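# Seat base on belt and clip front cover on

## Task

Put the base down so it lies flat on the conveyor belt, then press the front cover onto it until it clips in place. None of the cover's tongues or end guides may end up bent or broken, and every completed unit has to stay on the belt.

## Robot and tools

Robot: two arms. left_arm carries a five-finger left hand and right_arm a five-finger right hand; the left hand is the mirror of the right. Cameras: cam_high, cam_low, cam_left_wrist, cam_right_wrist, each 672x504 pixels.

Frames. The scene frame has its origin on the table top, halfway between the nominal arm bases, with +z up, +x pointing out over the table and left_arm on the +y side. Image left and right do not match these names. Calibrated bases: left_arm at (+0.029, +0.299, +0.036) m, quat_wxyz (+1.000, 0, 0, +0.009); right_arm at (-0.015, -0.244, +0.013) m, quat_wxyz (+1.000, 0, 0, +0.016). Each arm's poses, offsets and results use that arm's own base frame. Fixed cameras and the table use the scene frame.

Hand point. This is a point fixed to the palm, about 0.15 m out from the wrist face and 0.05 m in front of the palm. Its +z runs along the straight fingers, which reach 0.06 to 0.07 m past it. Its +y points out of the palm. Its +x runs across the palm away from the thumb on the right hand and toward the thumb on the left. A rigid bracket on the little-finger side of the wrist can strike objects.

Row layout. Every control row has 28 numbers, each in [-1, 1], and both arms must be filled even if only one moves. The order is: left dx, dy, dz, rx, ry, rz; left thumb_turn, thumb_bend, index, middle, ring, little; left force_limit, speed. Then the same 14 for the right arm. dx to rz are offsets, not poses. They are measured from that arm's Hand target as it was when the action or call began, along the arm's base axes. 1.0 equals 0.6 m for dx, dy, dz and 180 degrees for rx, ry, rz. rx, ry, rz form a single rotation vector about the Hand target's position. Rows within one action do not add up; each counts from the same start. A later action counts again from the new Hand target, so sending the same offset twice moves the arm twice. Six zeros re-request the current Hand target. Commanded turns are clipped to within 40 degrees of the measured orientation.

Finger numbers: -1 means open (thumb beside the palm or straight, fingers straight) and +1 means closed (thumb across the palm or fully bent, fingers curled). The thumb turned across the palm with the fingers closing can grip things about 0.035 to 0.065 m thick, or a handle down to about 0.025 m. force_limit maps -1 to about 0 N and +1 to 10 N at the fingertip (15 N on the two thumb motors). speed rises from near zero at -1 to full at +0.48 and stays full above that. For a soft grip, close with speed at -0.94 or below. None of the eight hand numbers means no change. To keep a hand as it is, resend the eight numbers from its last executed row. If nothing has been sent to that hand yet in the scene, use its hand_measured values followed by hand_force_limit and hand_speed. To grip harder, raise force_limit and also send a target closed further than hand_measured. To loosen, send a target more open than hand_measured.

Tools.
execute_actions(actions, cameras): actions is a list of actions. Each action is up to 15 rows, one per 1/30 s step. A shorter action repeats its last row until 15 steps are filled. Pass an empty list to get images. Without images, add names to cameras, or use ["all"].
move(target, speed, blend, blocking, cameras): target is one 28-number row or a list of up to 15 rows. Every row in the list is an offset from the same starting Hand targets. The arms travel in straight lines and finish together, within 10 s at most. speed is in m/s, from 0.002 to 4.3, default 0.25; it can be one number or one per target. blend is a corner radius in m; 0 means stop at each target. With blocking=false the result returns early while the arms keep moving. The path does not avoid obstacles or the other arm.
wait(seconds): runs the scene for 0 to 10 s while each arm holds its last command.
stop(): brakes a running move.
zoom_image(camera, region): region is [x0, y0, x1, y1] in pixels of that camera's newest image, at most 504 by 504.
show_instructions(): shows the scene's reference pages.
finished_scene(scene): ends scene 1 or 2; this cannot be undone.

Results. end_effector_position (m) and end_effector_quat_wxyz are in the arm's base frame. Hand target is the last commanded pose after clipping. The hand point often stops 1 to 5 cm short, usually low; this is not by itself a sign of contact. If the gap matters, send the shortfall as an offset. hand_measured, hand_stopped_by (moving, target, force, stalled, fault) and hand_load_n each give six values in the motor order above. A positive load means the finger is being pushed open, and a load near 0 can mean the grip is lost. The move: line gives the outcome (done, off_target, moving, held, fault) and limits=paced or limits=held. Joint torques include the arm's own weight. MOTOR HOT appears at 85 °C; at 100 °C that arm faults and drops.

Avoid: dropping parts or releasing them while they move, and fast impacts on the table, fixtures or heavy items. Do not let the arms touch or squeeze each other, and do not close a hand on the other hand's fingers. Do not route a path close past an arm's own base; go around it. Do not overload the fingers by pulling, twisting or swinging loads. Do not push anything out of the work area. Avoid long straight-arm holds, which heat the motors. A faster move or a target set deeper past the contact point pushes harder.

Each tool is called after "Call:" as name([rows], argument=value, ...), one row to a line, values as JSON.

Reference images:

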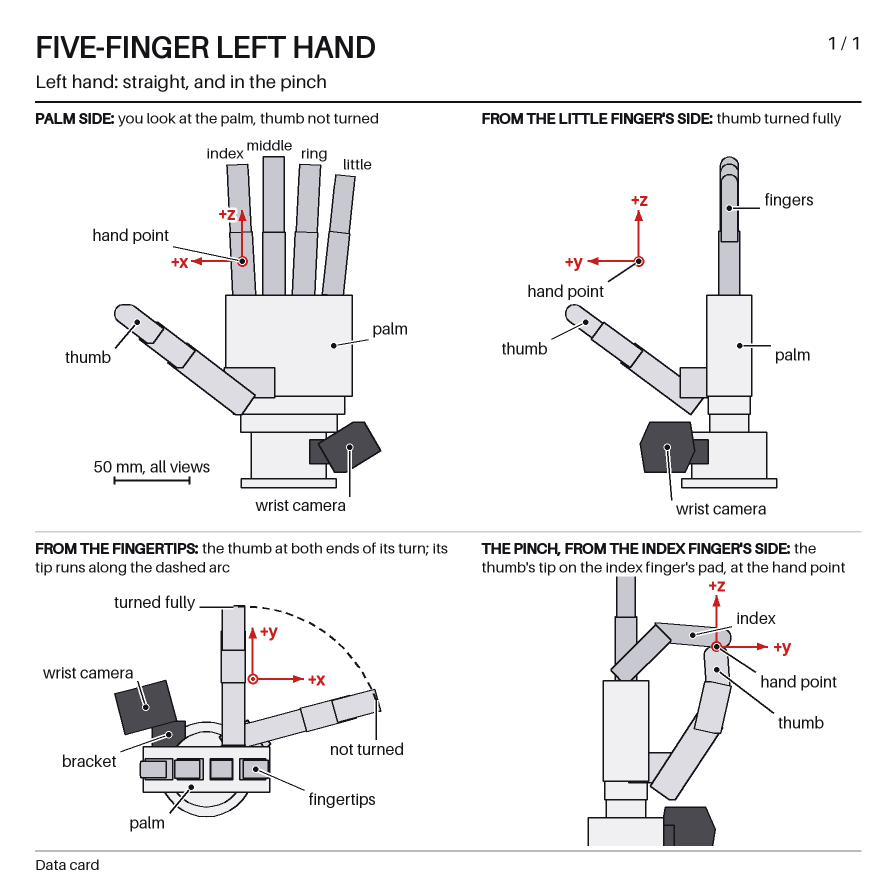

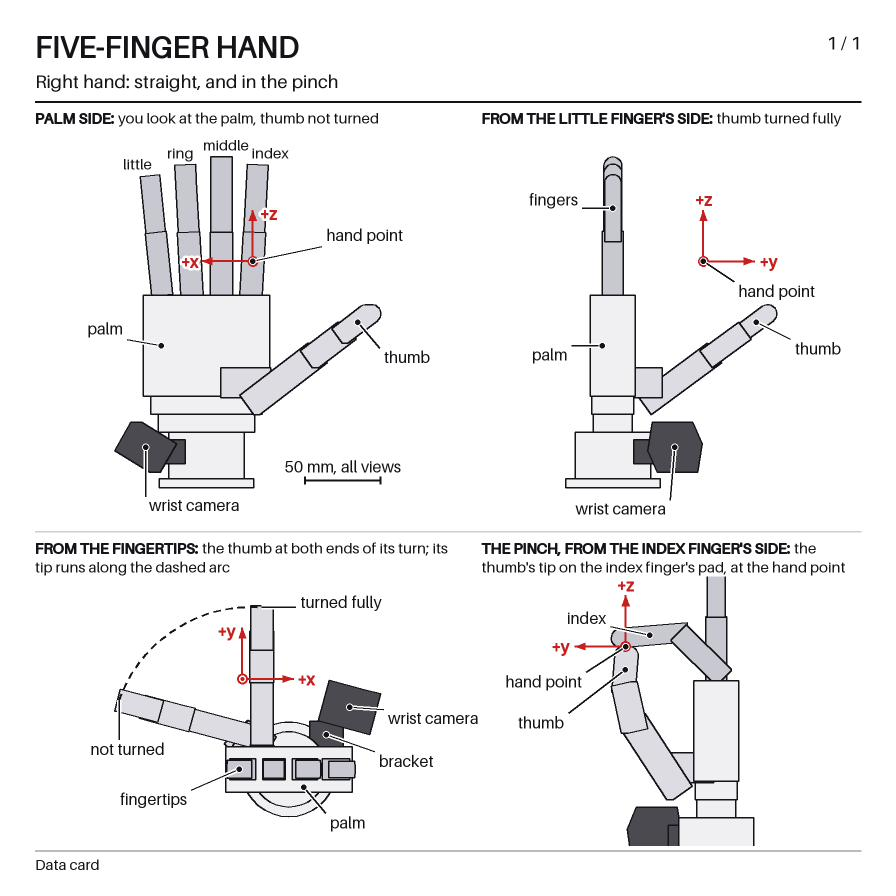

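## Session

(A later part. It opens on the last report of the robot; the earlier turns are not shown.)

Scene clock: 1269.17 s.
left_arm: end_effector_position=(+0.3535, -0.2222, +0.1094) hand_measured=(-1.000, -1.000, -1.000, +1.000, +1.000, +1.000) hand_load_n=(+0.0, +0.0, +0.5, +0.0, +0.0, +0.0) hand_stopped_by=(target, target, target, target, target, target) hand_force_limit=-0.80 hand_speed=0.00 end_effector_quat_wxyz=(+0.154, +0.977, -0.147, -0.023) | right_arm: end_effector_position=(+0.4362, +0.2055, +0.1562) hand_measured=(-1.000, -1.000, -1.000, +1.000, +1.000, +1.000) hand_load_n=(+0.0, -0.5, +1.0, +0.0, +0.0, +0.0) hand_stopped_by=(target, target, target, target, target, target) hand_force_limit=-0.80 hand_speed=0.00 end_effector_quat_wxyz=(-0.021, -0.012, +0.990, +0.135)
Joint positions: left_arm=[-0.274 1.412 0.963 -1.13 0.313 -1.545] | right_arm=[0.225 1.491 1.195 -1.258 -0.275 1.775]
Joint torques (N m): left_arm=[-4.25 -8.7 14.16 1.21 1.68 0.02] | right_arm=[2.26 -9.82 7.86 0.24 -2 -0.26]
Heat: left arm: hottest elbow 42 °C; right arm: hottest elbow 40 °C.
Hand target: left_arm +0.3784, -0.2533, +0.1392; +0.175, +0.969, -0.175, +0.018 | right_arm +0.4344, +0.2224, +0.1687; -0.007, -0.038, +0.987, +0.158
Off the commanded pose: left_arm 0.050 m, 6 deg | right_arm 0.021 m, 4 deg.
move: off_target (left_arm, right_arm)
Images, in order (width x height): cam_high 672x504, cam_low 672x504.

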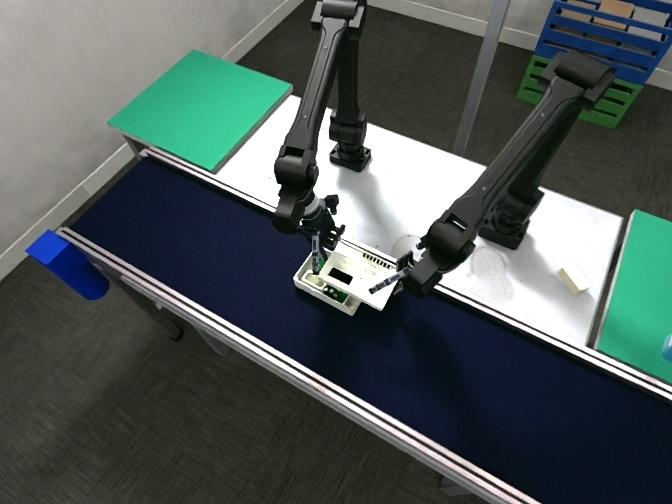

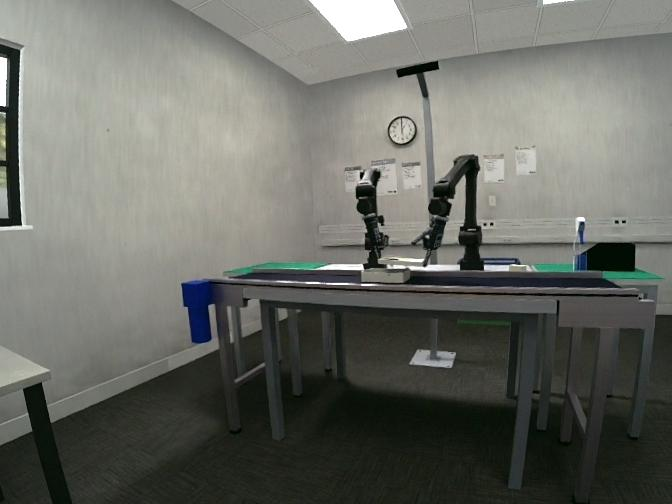

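Call:
move(target=[0.01,-0.05,0.0,0,0,-0.006,-1,-1,-1,1,1,1,-0.8,0,0.004,-0.05,-0.002,0,0,-0.006,-1,-1,-1,1,1,1,-0.8,0], speed=0.04, cameras=["cam_high","cam_low"])

Call:
zoom_image(camera="cam_low", region=[355, 250, 435, 290])

Call:
zoom_image(camera="cam_high", region=[285, 235, 415, 325])

Scene clock: 1277.17 s.
left_arm: end_effector_position=(+0.3604, -0.2499, +0.1085) hand_measured=(-1.000, -1.000, -1.000, +1.000, +1.000, +1.000) hand_load_n=(+0.0, +0.0, +0.5, +0.0, +0.0, +0.0) hand_stopped_by=(target, target, target, target, target, target) hand_force_limit=-0.80 hand_speed=0.00 end_effector_quat_wxyz=(+0.153, +0.976, -0.156, -0.025) | right_arm: end_effector_position=(+0.4405, +0.1772, +0.1564) hand_measured=(-1.000, -1.000, -1.000, +1.000, +1.000, +1.000) hand_load_n=(+0.0, +0.0, +1.0, +0.0, +0.0, +0.0) hand_stopped_by=(target, target, target, target, target, target) hand_force_limit=-0.80 hand_speed=0.00 end_effector_quat_wxyz=(-0.015, -0.004, +0.990, +0.138)
Joint positions: left_arm=[-0.337 1.455 1.007 -1.118 0.311 -1.591] | right_arm=[0.158 1.479 1.181 -1.258 -0.278 1.722]
Joint torques (N m): left_arm=[-4.31 -9.47 14.34 1.33 1.61 0.06] | right_arm=[2.26 -9.52 7.75 -0.2 -1.95 -0.25]
Heat: left arm: hottest elbow 41 °C; right arm: hottest elbow 41 °C.
Hand target: left_arm +0.3845, -0.2833, +0.1395; +0.176, +0.967, -0.184, +0.017 | right_arm +0.4367, +0.1924, +0.1674; -0.006, -0.028, +0.987, +0.158
Off the commanded pose: left_arm 0.051 m, 6 deg | right_arm 0.019 m, 4 deg.
move: off_target (left_arm, right_arm)
Images, in order (width x height): cam_high 672x504, cam_low 672x504.

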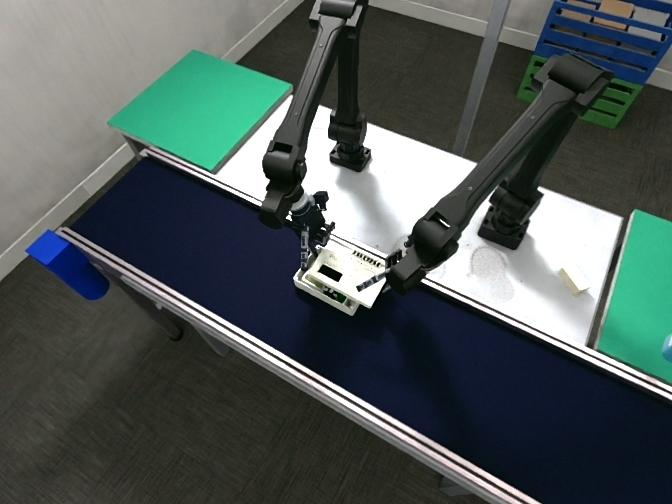

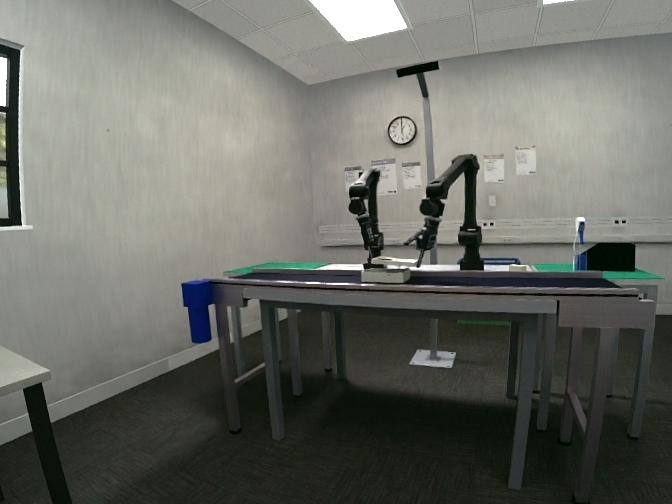

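Scaled by 6.300 from the camera's 672x504 image, which has a finer 960x720 frame.

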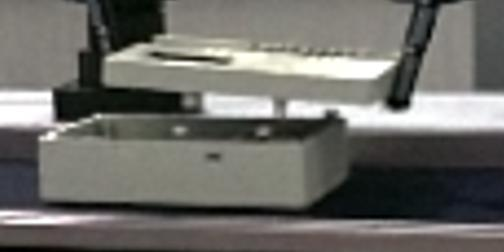

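Scaled by 3.877 from the camera's 672x504 image, which has a finer 960x720 frame.

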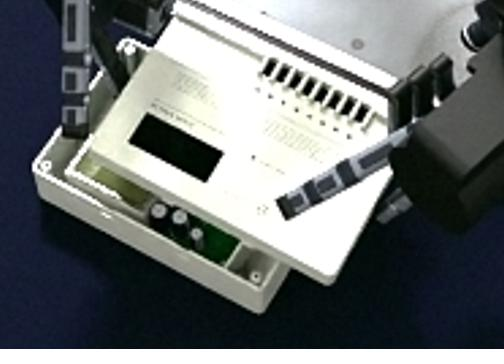

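Call:
zoom_image(camera="cam_high", region=[290, 255, 386, 325])

Call:
zoom_image(camera="cam_low", region=[358, 250, 422, 290])

Scaled by 5.250 from the camera's 672x504 image, which has a finer 960x720 frame.

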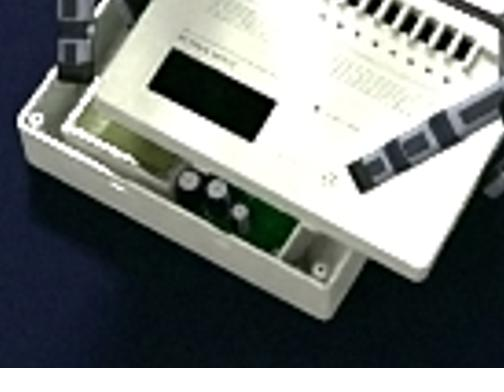

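Scaled by 7.875 from the camera's 672x504 image, which has a finer 960x720 frame.

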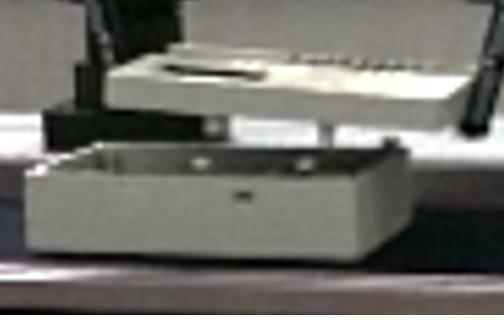

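Call:
move(target=[0.016,-0.06,0.0,0,0,-0.012,-1,-1,-1,1,1,1,-0.8,0,-0.001,-0.06,-0.008,0,0,-0.012,-1,-1,-1,1,1,1,-0.8,0], speed=0.04, cameras=["cam_high","cam_low"])

Call:
zoom_image(camera="cam_low", region=[358, 250, 422, 290])

Call:
zoom_image(camera="cam_high", region=[285, 245, 381, 315])

Scene clock: 1284.03 s.
left_arm: end_effector_position=(+0.3752, -0.2839, +0.1098) hand_measured=(-1.000, -1.000, -1.000, +1.000, +1.000, +1.000) hand_load_n=(+0.0, +0.0, +0.5, +0.0, +0.0, +0.0) hand_stopped_by=(target, target, target, target, target, target) hand_force_limit=-0.80 hand_speed=0.00 end_effector_quat_wxyz=(+0.152, +0.973, -0.174, -0.024) | right_arm: end_effector_position=(+0.4378, +0.1426, +0.1509) hand_measured=(-1.000, -1.000, -1.000, +1.000, +1.000, +1.000) hand_load_n=(+0.0, +0.0, +1.0, +0.0, +0.0, +0.0) hand_stopped_by=(target, target, target, target, target, target) hand_force_limit=-0.80 hand_speed=0.00 end_effector_quat_wxyz=(-0.014, +0.013, +0.990, +0.139)
Joint positions: left_arm=[-0.4 1.523 1.085 -1.113 0.309 -1.62] | right_arm=[0.079 1.462 1.147 -1.258 -0.28 1.675]
Joint torques (N m): left_arm=[-4.48 -10.34 14.09 1.22 1.55 -0.01] | right_arm=[1.96 -9.47 7.75 -0.24 -1.9 -0.27]
Motor temperatures (°C): left_arm=[22 24 43 21 26 20] | right_arm=[24 29 40 20 27 20]
Heat: left arm: hottest elbow 43 °C; right arm: hottest elbow 40 °C.
Hand target: left_arm +0.3940, -0.3193, +0.1393; +0.176, +0.963, -0.202, +0.013 | right_arm +0.4362, +0.1564, +0.1626; -0.003, -0.010, +0.987, +0.158
Off the commanded pose: left_arm 0.050 m, 6 deg | right_arm 0.018 m, 4 deg.
move: off_target (left_arm, right_arm)
Images, in order (width x height): cam_high 672x504, cam_low 672x504.

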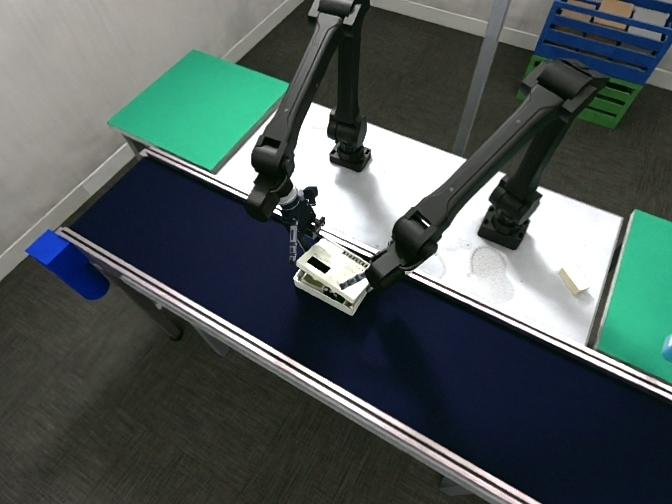

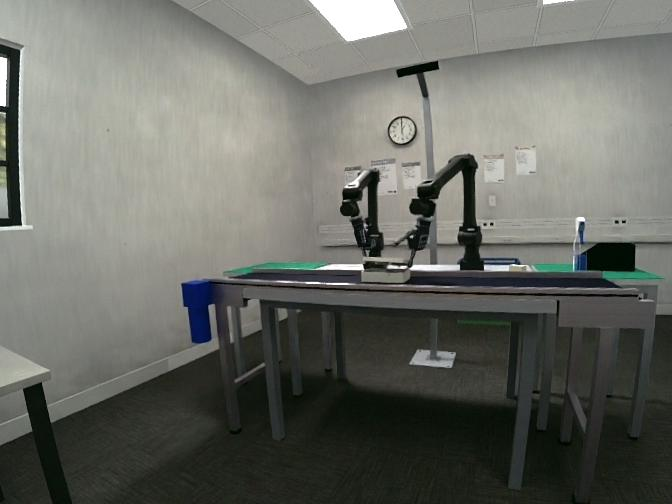

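Scaled by 7.875 from the camera's 672x504 image, which has a finer 960x720 frame.

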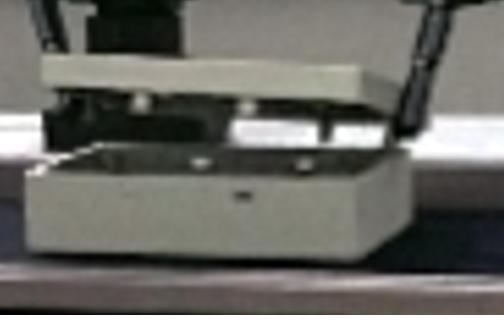

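Scaled by 5.250 from the camera's 672x504 image, which has a finer 960x720 frame.

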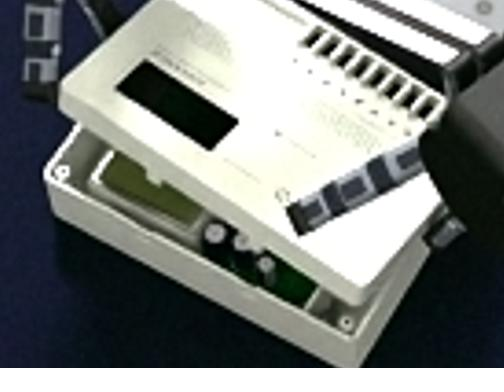

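Call:
execute_actions(actions=[], cameras=["cam_left_wrist","cam_right_wrist","cam_low","cam_high"])

Call:
zoom_image(camera="cam_low", region=[358, 250, 422, 290])

Scene clock: 1286.60 s.
left_arm: end_effector_position=(+0.3752, -0.2839, +0.1098) hand_measured=(-1.000, -1.000, -1.000, +1.000, +1.000, +1.000) hand_load_n=(+0.0, +0.0, +0.5, +0.0, +0.0, +0.0) hand_stopped_by=(target, target, target, target, target, target) hand_force_limit=-0.80 hand_speed=0.00 end_effector_quat_wxyz=(+0.152, +0.973, -0.174, -0.024) | right_arm: end_effector_position=(+0.4377, +0.1426, +0.1509) hand_measured=(-1.000, -1.000, -1.000, +1.000, +1.000, +1.000) hand_load_n=(+0.0, +0.0, +0.5, +0.0, +0.0, +0.0) hand_stopped_by=(target, target, target, target, target, target) hand_force_limit=-0.80 hand_speed=0.00 end_effector_quat_wxyz=(-0.014, +0.013, +0.990, +0.139)
Joint positions: left_arm=[-0.4 1.523 1.085 -1.113 0.309 -1.62] | right_arm=[0.079 1.462 1.147 -1.258 -0.28 1.675]
Joint velocities: within noise
Joint torques (N m): left_arm=[-4.31 -10.4 14.15 1.24 1.57 0.03] | right_arm=[2.02 -9.41 7.8 -0.24 -1.9 -0.26]
Motor temperatures (°C): left_arm=[22 24 43 21 26 20] | right_arm=[24 29 40 20 27 20]
Heat: left arm: hottest elbow 43 °C; right arm: hottest elbow 40 °C.
Hand target: left_arm +0.3940, -0.3193, +0.1393; +0.176, +0.963, -0.202, +0.013 | right_arm +0.4362, +0.1564, +0.1625; -0.003, -0.010, +0.987, +0.158
Off the commanded pose: left_arm 0.050 m, 6 deg | right_arm 0.018 m, 4 deg.

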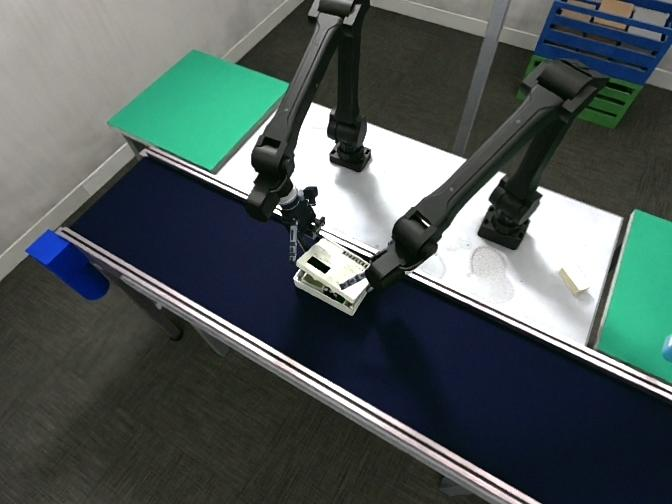

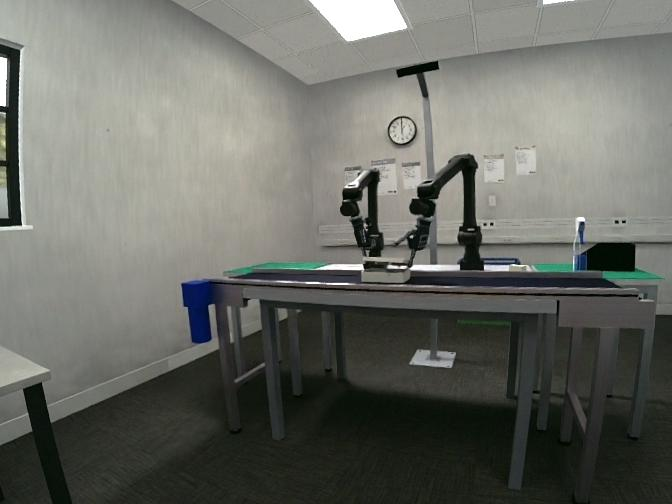

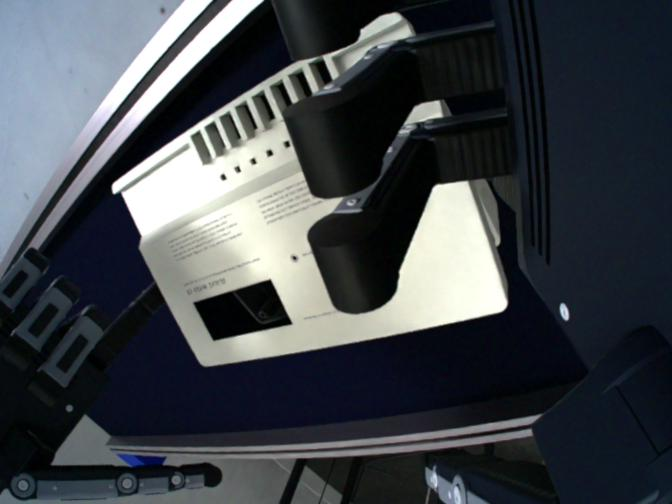

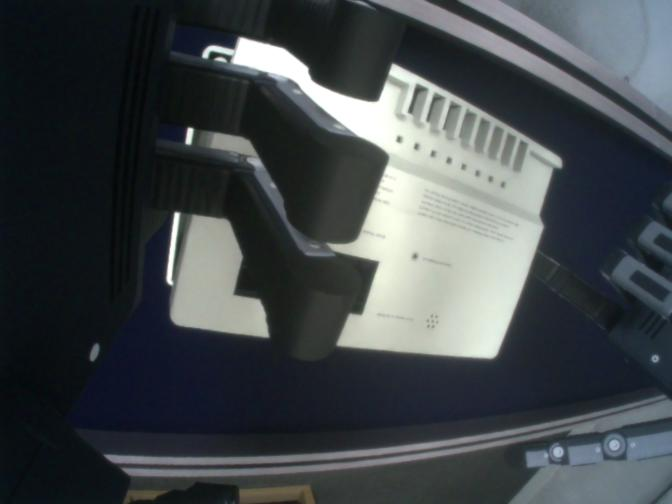

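Scaled by 7.875 from the camera's 672x504 image, which has a finer 960x720 frame.

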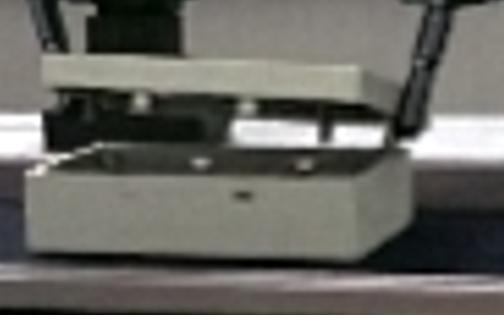

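Call:
move(target=[0,0,0.0,0,0,0,-1,-1,-1,1,1,1,-0.8,0,0,0.014,0,0,0,0,-1,-1,-1,1,1,1,-0.8,0], speed=0.03, cameras=["cam_low","cam_high"])

Call:
zoom_image(camera="cam_low", region=[358, 250, 422, 290])

Call:
zoom_image(camera="cam_high", region=[285, 245, 381, 315])

Scene clock: 1293.00 s.
left_arm: end_effector_position=(+0.3753, -0.2839, +0.1098) hand_measured=(-1.000, -1.000, -1.000, +1.000, +1.000, +1.000) hand_load_n=(+0.0, +0.0, +0.5, +0.0, +0.0, +0.0) hand_stopped_by=(target, target, target, target, target, target) hand_force_limit=-0.80 hand_speed=0.00 end_effector_quat_wxyz=(+0.152, +0.973, -0.174, -0.024) | right_arm: end_effector_position=(+0.4377, +0.1427, +0.1511) hand_measured=(-1.000, -1.000, -1.000, +1.000, +1.000, +1.000) hand_load_n=(+0.0, +0.0, +0.5, +0.0, +0.0, +0.5) hand_stopped_by=(target, target, target, target, target, target) hand_force_limit=-0.80 hand_speed=0.00 end_effector_quat_wxyz=(-0.014, +0.013, +0.990, +0.139)
Joint positions: left_arm=[-0.4 1.523 1.085 -1.113 0.308 -1.62] | right_arm=[0.079 1.462 1.147 -1.258 -0.281 1.675]
Joint torques (N m): left_arm=[-4.42 -10.4 14.13 1.24 1.57 0.01] | right_arm=[3.55 -9.23 7.83 -0.05 -1.9 -0.07]
Heat: left arm: hottest elbow 44 °C; right arm: hottest elbow 39 °C.
Hand target: left_arm +0.3940, -0.3193, +0.1393; +0.176, +0.963, -0.202, +0.013 | right_arm +0.4362, +0.1648, +0.1626; -0.003, -0.010, +0.987, +0.158
Off the commanded pose: left_arm 0.050 m, 6 deg | right_arm 0.025 m, 4 deg.
move: off_target (left_arm, right_arm)
Images, in order (width x height): cam_high 672x504, cam_low 672x504.

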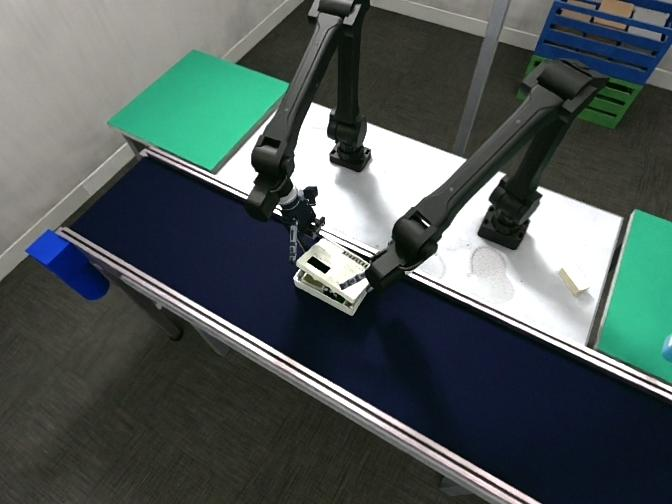

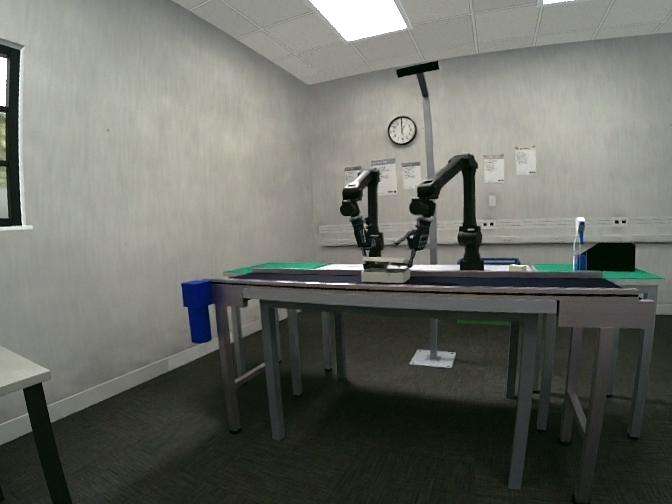

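Scaled by 7.875 from the camera's 672x504 image, which has a finer 960x720 frame.

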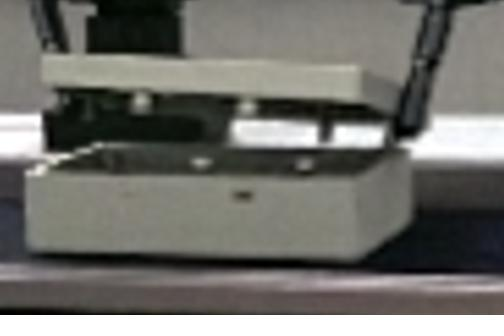

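Scaled by 5.250 from the camera's 672x504 image, which has a finer 960x720 frame.

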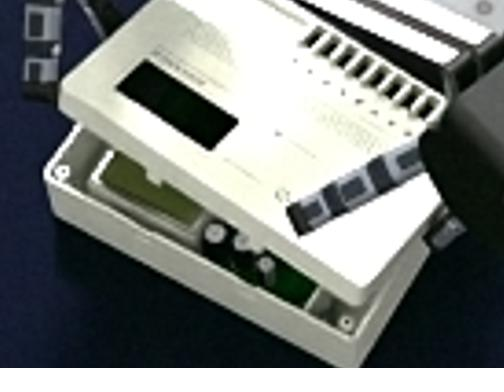

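Call:
move(target=[-0.015,0,-0.025,0,0,0.008,-1,-1,-1,1,1,1,-0.8,0,0.004,0,0,0,0,0.008,-1,-1,-1,1,1,1,-0.8,0], speed=0.03, cameras=["cam_low","cam_high"])

Call:
zoom_image(camera="cam_low", region=[358, 250, 422, 290])

Call:
zoom_image(camera="cam_high", region=[285, 245, 381, 315])

Scene clock: 1301.53 s.
left_arm: end_effector_position=(+0.3904, -0.2877, +0.1107) hand_measured=(-1.000, -1.000, -1.000, +1.000, +1.000, +1.000) hand_load_n=(+0.5, +0.0, +0.5, +0.0, +0.0, +0.0) hand_stopped_by=(target, target, target, target, target, target) hand_force_limit=-0.80 hand_speed=0.00 end_effector_quat_wxyz=(+0.152, +0.975, -0.161, +0.001) | right_arm: end_effector_position=(+0.4376, +0.1424, +0.1509) hand_measured=(-1.000, -1.000, -1.000, +1.000, +1.000, +1.000) hand_load_n=(+0.0, +0.0, +1.0, +0.0, +0.0, +0.0) hand_stopped_by=(target, target, target, target, target, target) hand_force_limit=-0.80 hand_speed=0.00 end_effector_quat_wxyz=(-0.014, +0.011, +0.990, +0.138)
Joint positions: left_arm=[-0.402 1.523 1.085 -1.057 0.296 -1.658] | right_arm=[0.079 1.462 1.147 -1.258 -0.278 1.672]
Joint torques (N m): left_arm=[-5.01 -11.11 9.35 1.28 1.87 -0.03] | right_arm=[3.31 -8.29 9.2 -0.38 -2.01 -0.32]
Heat: left arm: hottest elbow 45 °C; right arm: hottest elbow 39 °C.
Hand target: left_arm +0.3850, -0.3194, +0.1243; +0.176, +0.966, -0.190, +0.016 | right_arm +0.4386, +0.1648, +0.1626; -0.005, -0.022, +0.987, +0.158
Off the commanded pose: left_arm 0.035 m, 5 deg | right_arm 0.025 m, 5 deg.
move: off_target (left_arm, right_arm)
Images, in order (width x height): cam_high 672x504, cam_low 672x504.

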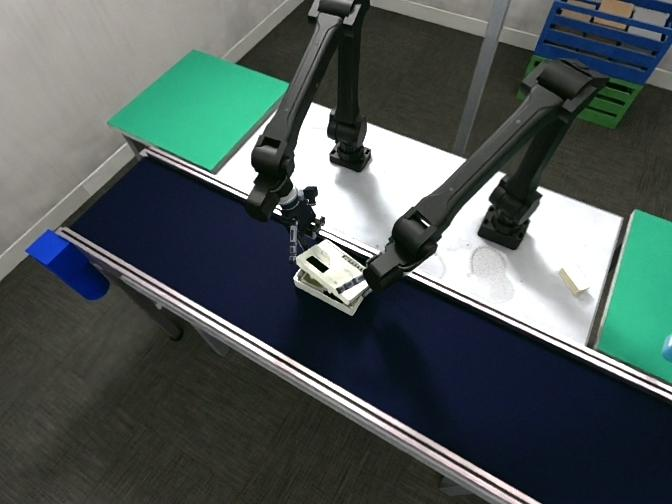

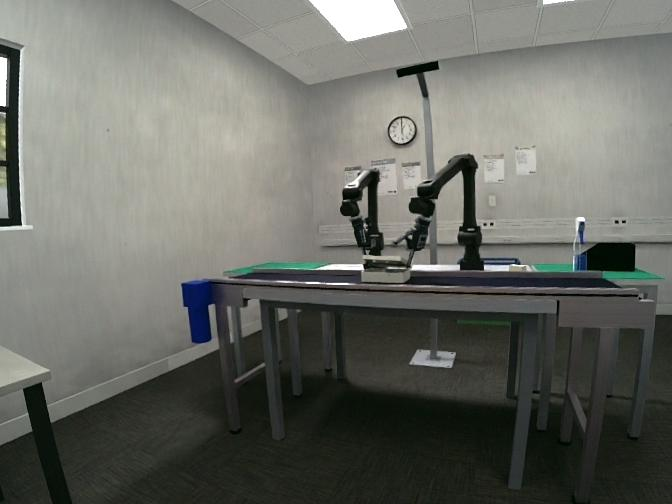

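Scaled by 7.875 from the camera's 672x504 image, which has a finer 960x720 frame.

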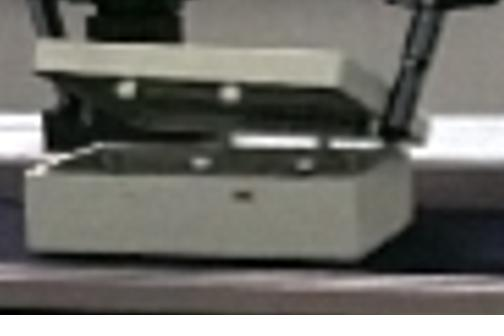

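Scaled by 5.250 from the camera's 672x504 image, which has a finer 960x720 frame.

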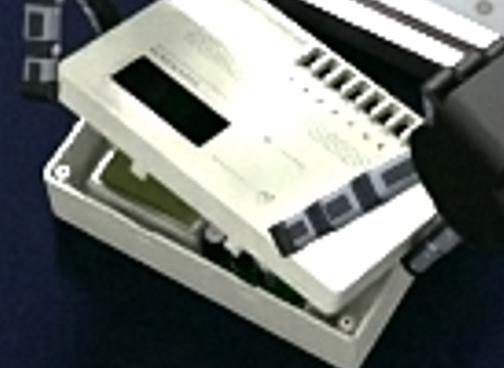

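Call:
move(target=[-0.035,0,0,0,0,0.01,-1,-1,-1,1,1,1,-0.8,0,0.004,0,0,0,0,0.01,-1,-1,-1,1,1,1,-0.8,0], speed=0.03, cameras=["cam_low","cam_high","cam_left_wrist","cam_right_wrist"])

Call:
zoom_image(camera="cam_low", region=[358, 250, 422, 290])

Call:
zoom_image(camera="cam_high", region=[285, 245, 381, 315])

Scene clock: 1307.60 s.
left_arm: end_effector_position=(+0.3766, -0.2878, +0.1057) hand_measured=(-1.000, -1.000, -1.000, +1.000, +1.000, +1.000) hand_load_n=(+0.0, +0.0, +1.0, +0.0, +0.0, +0.0) hand_stopped_by=(target, target, target, target, target, target) hand_force_limit=-0.80 hand_speed=0.00 end_effector_quat_wxyz=(+0.148, +0.979, -0.140, +0.002) | right_arm: end_effector_position=(+0.4352, +0.1426, +0.1479) hand_measured=(-1.000, -1.000, -1.000, +1.000, +1.000, +1.000) hand_load_n=(+0.0, -0.5, +1.0, +0.0, +0.0, +0.0) hand_stopped_by=(target, target, target, target, target, target) hand_force_limit=-0.80 hand_speed=0.00 end_effector_quat_wxyz=(-0.015, -0.006, +0.991, +0.136)
Joint positions: left_arm=[-0.424 1.485 1.031 -1.028 0.284 -1.724] | right_arm=[0.079 1.468 1.147 -1.26 -0.274 1.637]
Joint torques (N m): left_arm=[-5.36 -12.16 8.25 1.33 2.03 0.1] | right_arm=[3.08 -7.59 10.7 -0.81 -2.2 -0.32]
Heat: left arm: hottest elbow 44 °C; right arm: hottest elbow 39 °C.
Hand target: left_arm +0.3641, -0.3194, +0.1243; +0.175, +0.969, -0.175, +0.018 | right_arm +0.4409, +0.1648, +0.1626; -0.007, -0.038, +0.987, +0.158
Off the commanded pose: left_arm 0.039 m, 6 deg | right_arm 0.027 m, 5 deg.
move: off_target (left_arm, right_arm)

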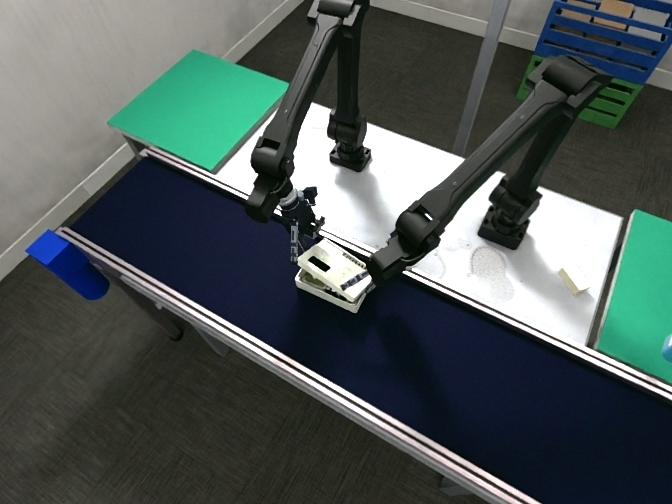

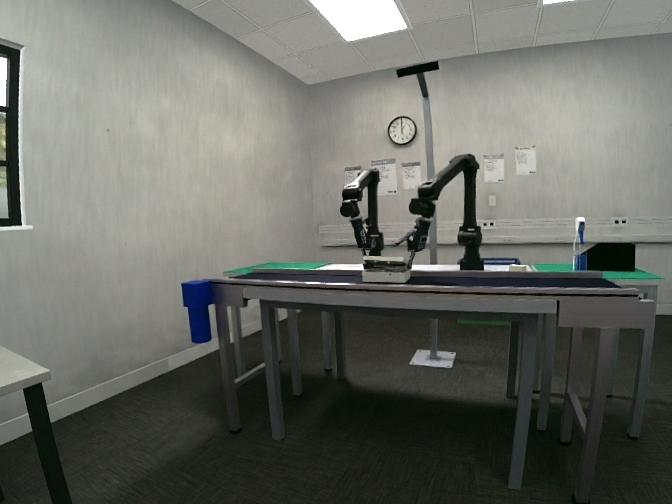

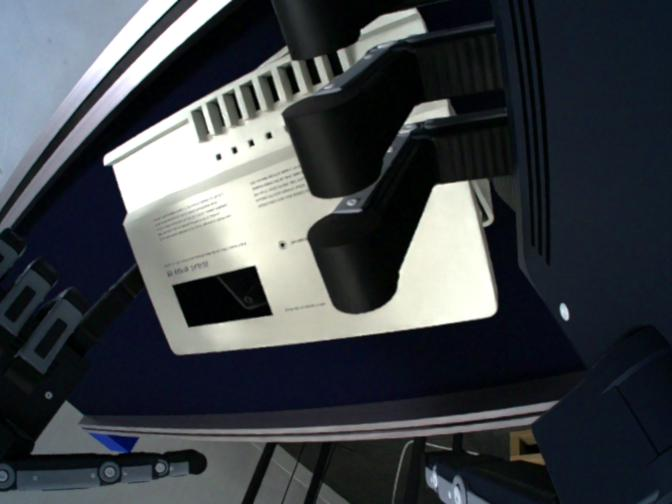

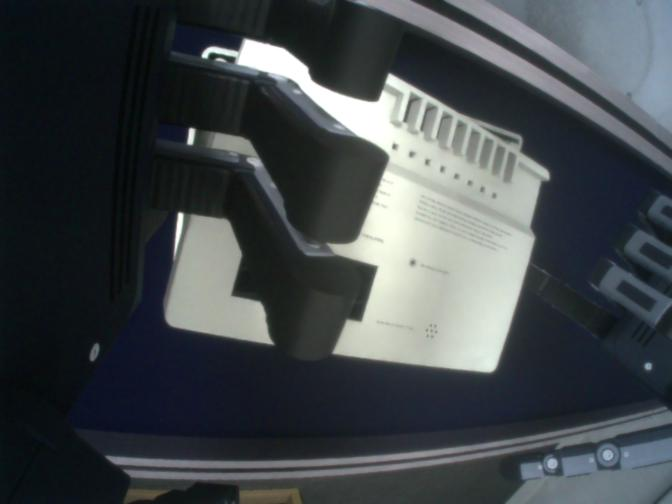

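Scaled by 7.875 from the camera's 672x504 image, which has a finer 960x720 frame.

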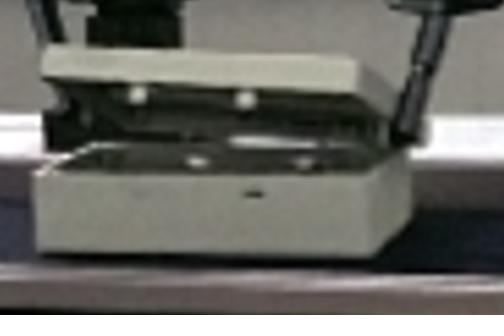

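Scaled by 5.250 from the camera's 672x504 image, which has a finer 960x720 frame.

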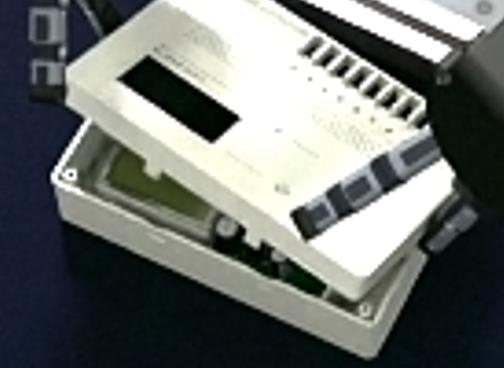

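Call:
move(target=[0,0,0.03,0,0,0,-1,-1,-1,1,1,1,-0.8,0,0,0.006,0.02,0,0,0,-1,-1,-1,1,1,1,-0.8,0], speed=0.03, cameras=["cam_low","cam_high"])

Call:
zoom_image(camera="cam_low", region=[358, 250, 422, 290])

Call:
zoom_image(camera="cam_high", region=[285, 245, 381, 315])

Scene clock: 1315.17 s.
left_arm: end_effector_position=(+0.3701, -0.2875, +0.1135) hand_measured=(-1.000, -1.000, -1.000, +1.000, +1.000, +1.000) hand_load_n=(+0.0, +0.0, +0.5, +0.0, +0.0, +0.5) hand_stopped_by=(target, target, target, target, target, target) hand_force_limit=-0.80 hand_speed=0.00 end_effector_quat_wxyz=(+0.148, +0.979, -0.142, +0.000) | right_arm: end_effector_position=(+0.4318, +0.1426, +0.1514) hand_measured=(-1.000, -1.000, -1.000, +1.000, +1.000, +1.000) hand_load_n=(+0.0, +0.0, +1.0, +0.0, +0.0, +0.0) hand_stopped_by=(target, target, target, target, target, target) hand_force_limit=-0.80 hand_speed=0.00 end_effector_quat_wxyz=(-0.025, -0.004, +0.990, +0.136)
Joint positions: left_arm=[-0.429 1.464 1.031 -1.052 0.284 -1.724] | right_arm=[0.079 1.468 1.158 -1.29 -0.275 1.636]
Joint torques (N m): left_arm=[-4.95 -11.75 10.91 0.43 2.03 0.08] | right_arm=[3.6 -8.29 11.73 -0.88 -2.17 -0.25]
Heat: left arm: hottest elbow 42 °C; right arm: hottest elbow 39 °C.
Hand target: left_arm +0.3641, -0.3193, +0.1423; +0.175, +0.969, -0.175, +0.018 | right_arm +0.4409, +0.1684, +0.1746; -0.007, -0.038, +0.987, +0.158
Off the commanded pose: left_arm 0.043 m, 5 deg | right_arm 0.036 m, 5 deg.
move: off_target (left_arm, right_arm)
Images, in order (width x height): cam_high 672x504, cam_low 672x504.

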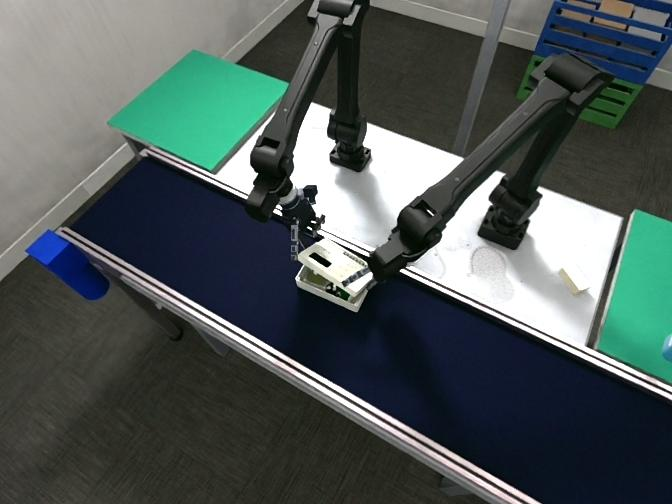

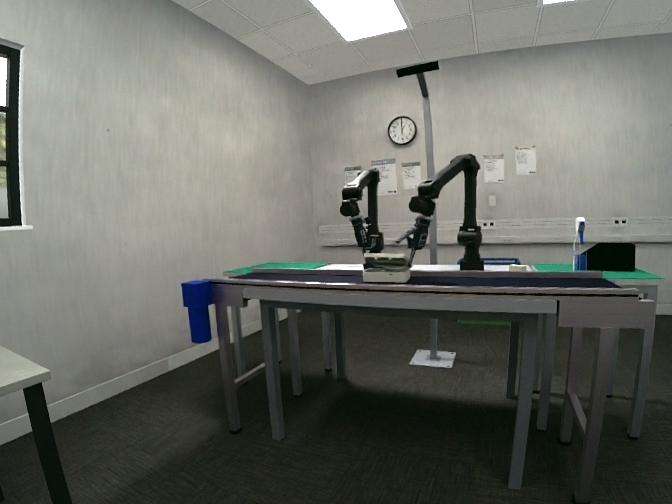

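Scaled by 7.875 from the camera's 672x504 image, which has a finer 960x720 frame.

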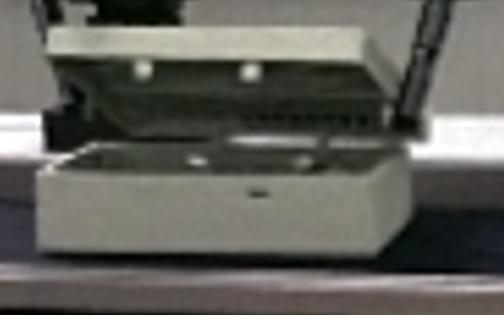

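Scaled by 5.250 from the camera's 672x504 image, which has a finer 960x720 frame.

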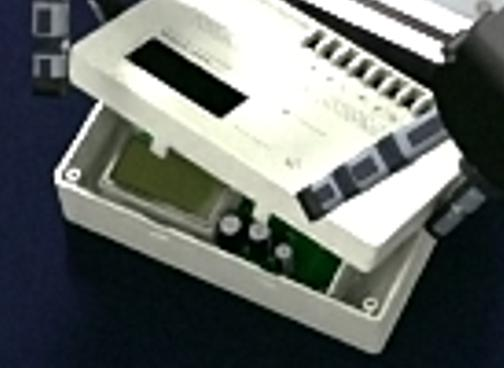

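Call:
execute_actions(actions=[], cameras=["cam_left_wrist","cam_right_wrist"])

Call:
zoom_image(camera="cam_left_wrist", region=[300, 0, 550, 350])

Call:
zoom_image(camera="cam_right_wrist", region=[150, 0, 560, 300])

Scene clock: 1318.43 s.
left_arm: end_effector_position=(+0.3701, -0.2875, +0.1135) hand_measured=(-1.000, -1.000, -1.000, +1.000, +1.000, +1.000) hand_load_n=(+0.0, -0.5, +0.5, +0.0, +0.0, +0.0) hand_stopped_by=(target, target, target, target, target, target) hand_force_limit=-0.80 hand_speed=0.00 end_effector_quat_wxyz=(+0.148, +0.979, -0.142, +0.000) | right_arm: end_effector_position=(+0.4318, +0.1426, +0.1514) hand_measured=(-1.000, -1.000, -1.000, +1.000, +1.000, +1.000) hand_load_n=(+0.0, +0.0, +1.0, +0.0, +0.0, +0.5) hand_stopped_by=(target, target, target, target, target, target) hand_force_limit=-0.80 hand_speed=0.00 end_effector_quat_wxyz=(-0.025, -0.004, +0.990, +0.136)
Joint positions: left_arm=[-0.429 1.464 1.031 -1.052 0.284 -1.724] | right_arm=[0.079 1.468 1.158 -1.29 -0.275 1.636]
Joint velocities: within noise
Joint torques (N m): left_arm=[-4.95 -11.81 10.91 0.42 2.02 0.07] | right_arm=[3.6 -8.35 11.73 -0.84 -2.17 -0.25]
Motor temperatures (°C): left_arm=[22 25 42 21 29 20] | right_arm=[24 29 39 20 28 20]
Heat: left arm: hottest elbow 42 °C; right arm: hottest elbow 39 °C.
Hand target: left_arm +0.3641, -0.3193, +0.1423; +0.175, +0.969, -0.175, +0.018 | right_arm +0.4409, +0.1684, +0.1746; -0.007, -0.038, +0.987, +0.158
Off the commanded pose: left_arm 0.043 m, 5 deg | right_arm 0.036 m, 5 deg.
Images, in order (width x height): cam_left_wrist 672x504, cam_right_wrist 672x504.

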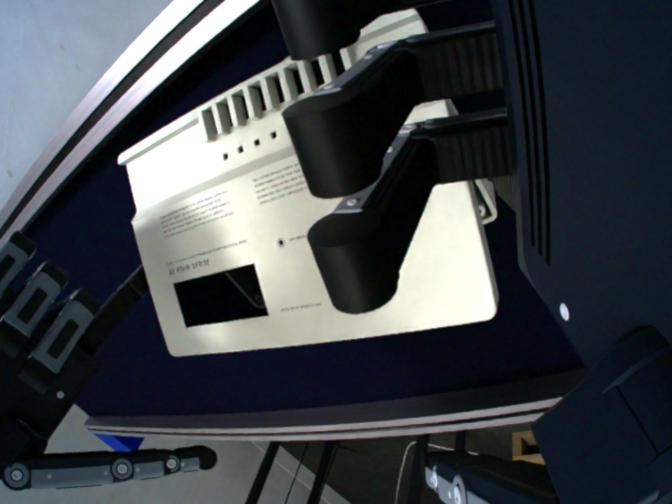

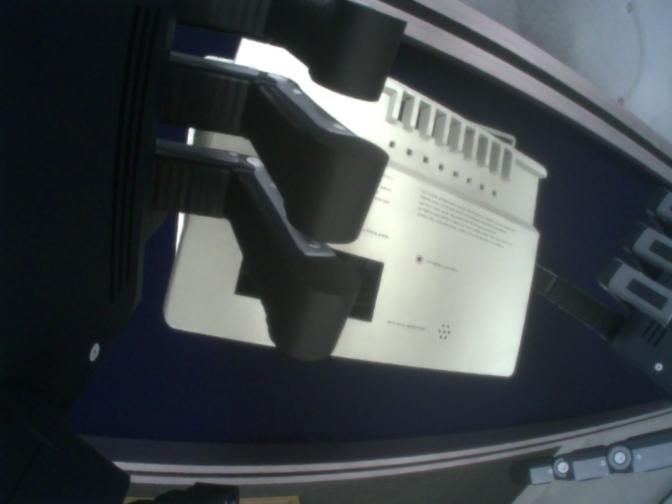

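Scaled by 1.440 from the camera's 672x504 image, which has a finer 960x720 frame.

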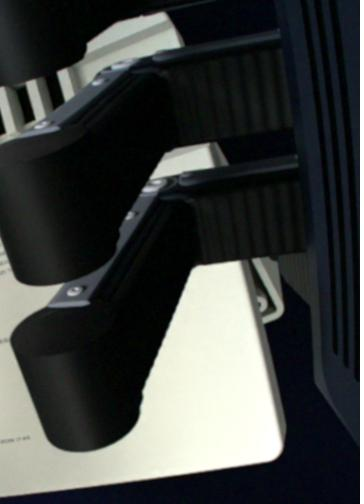

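Scaled by 1.229 from the camera's 672x504 image, which has a finer 960x720 frame.

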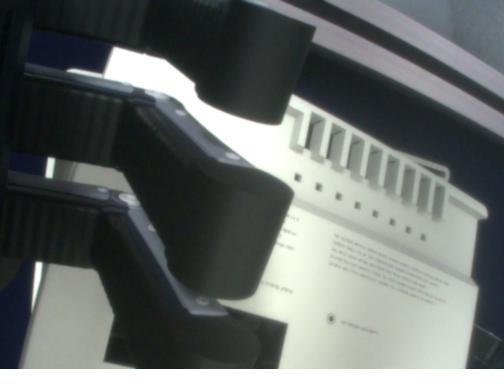

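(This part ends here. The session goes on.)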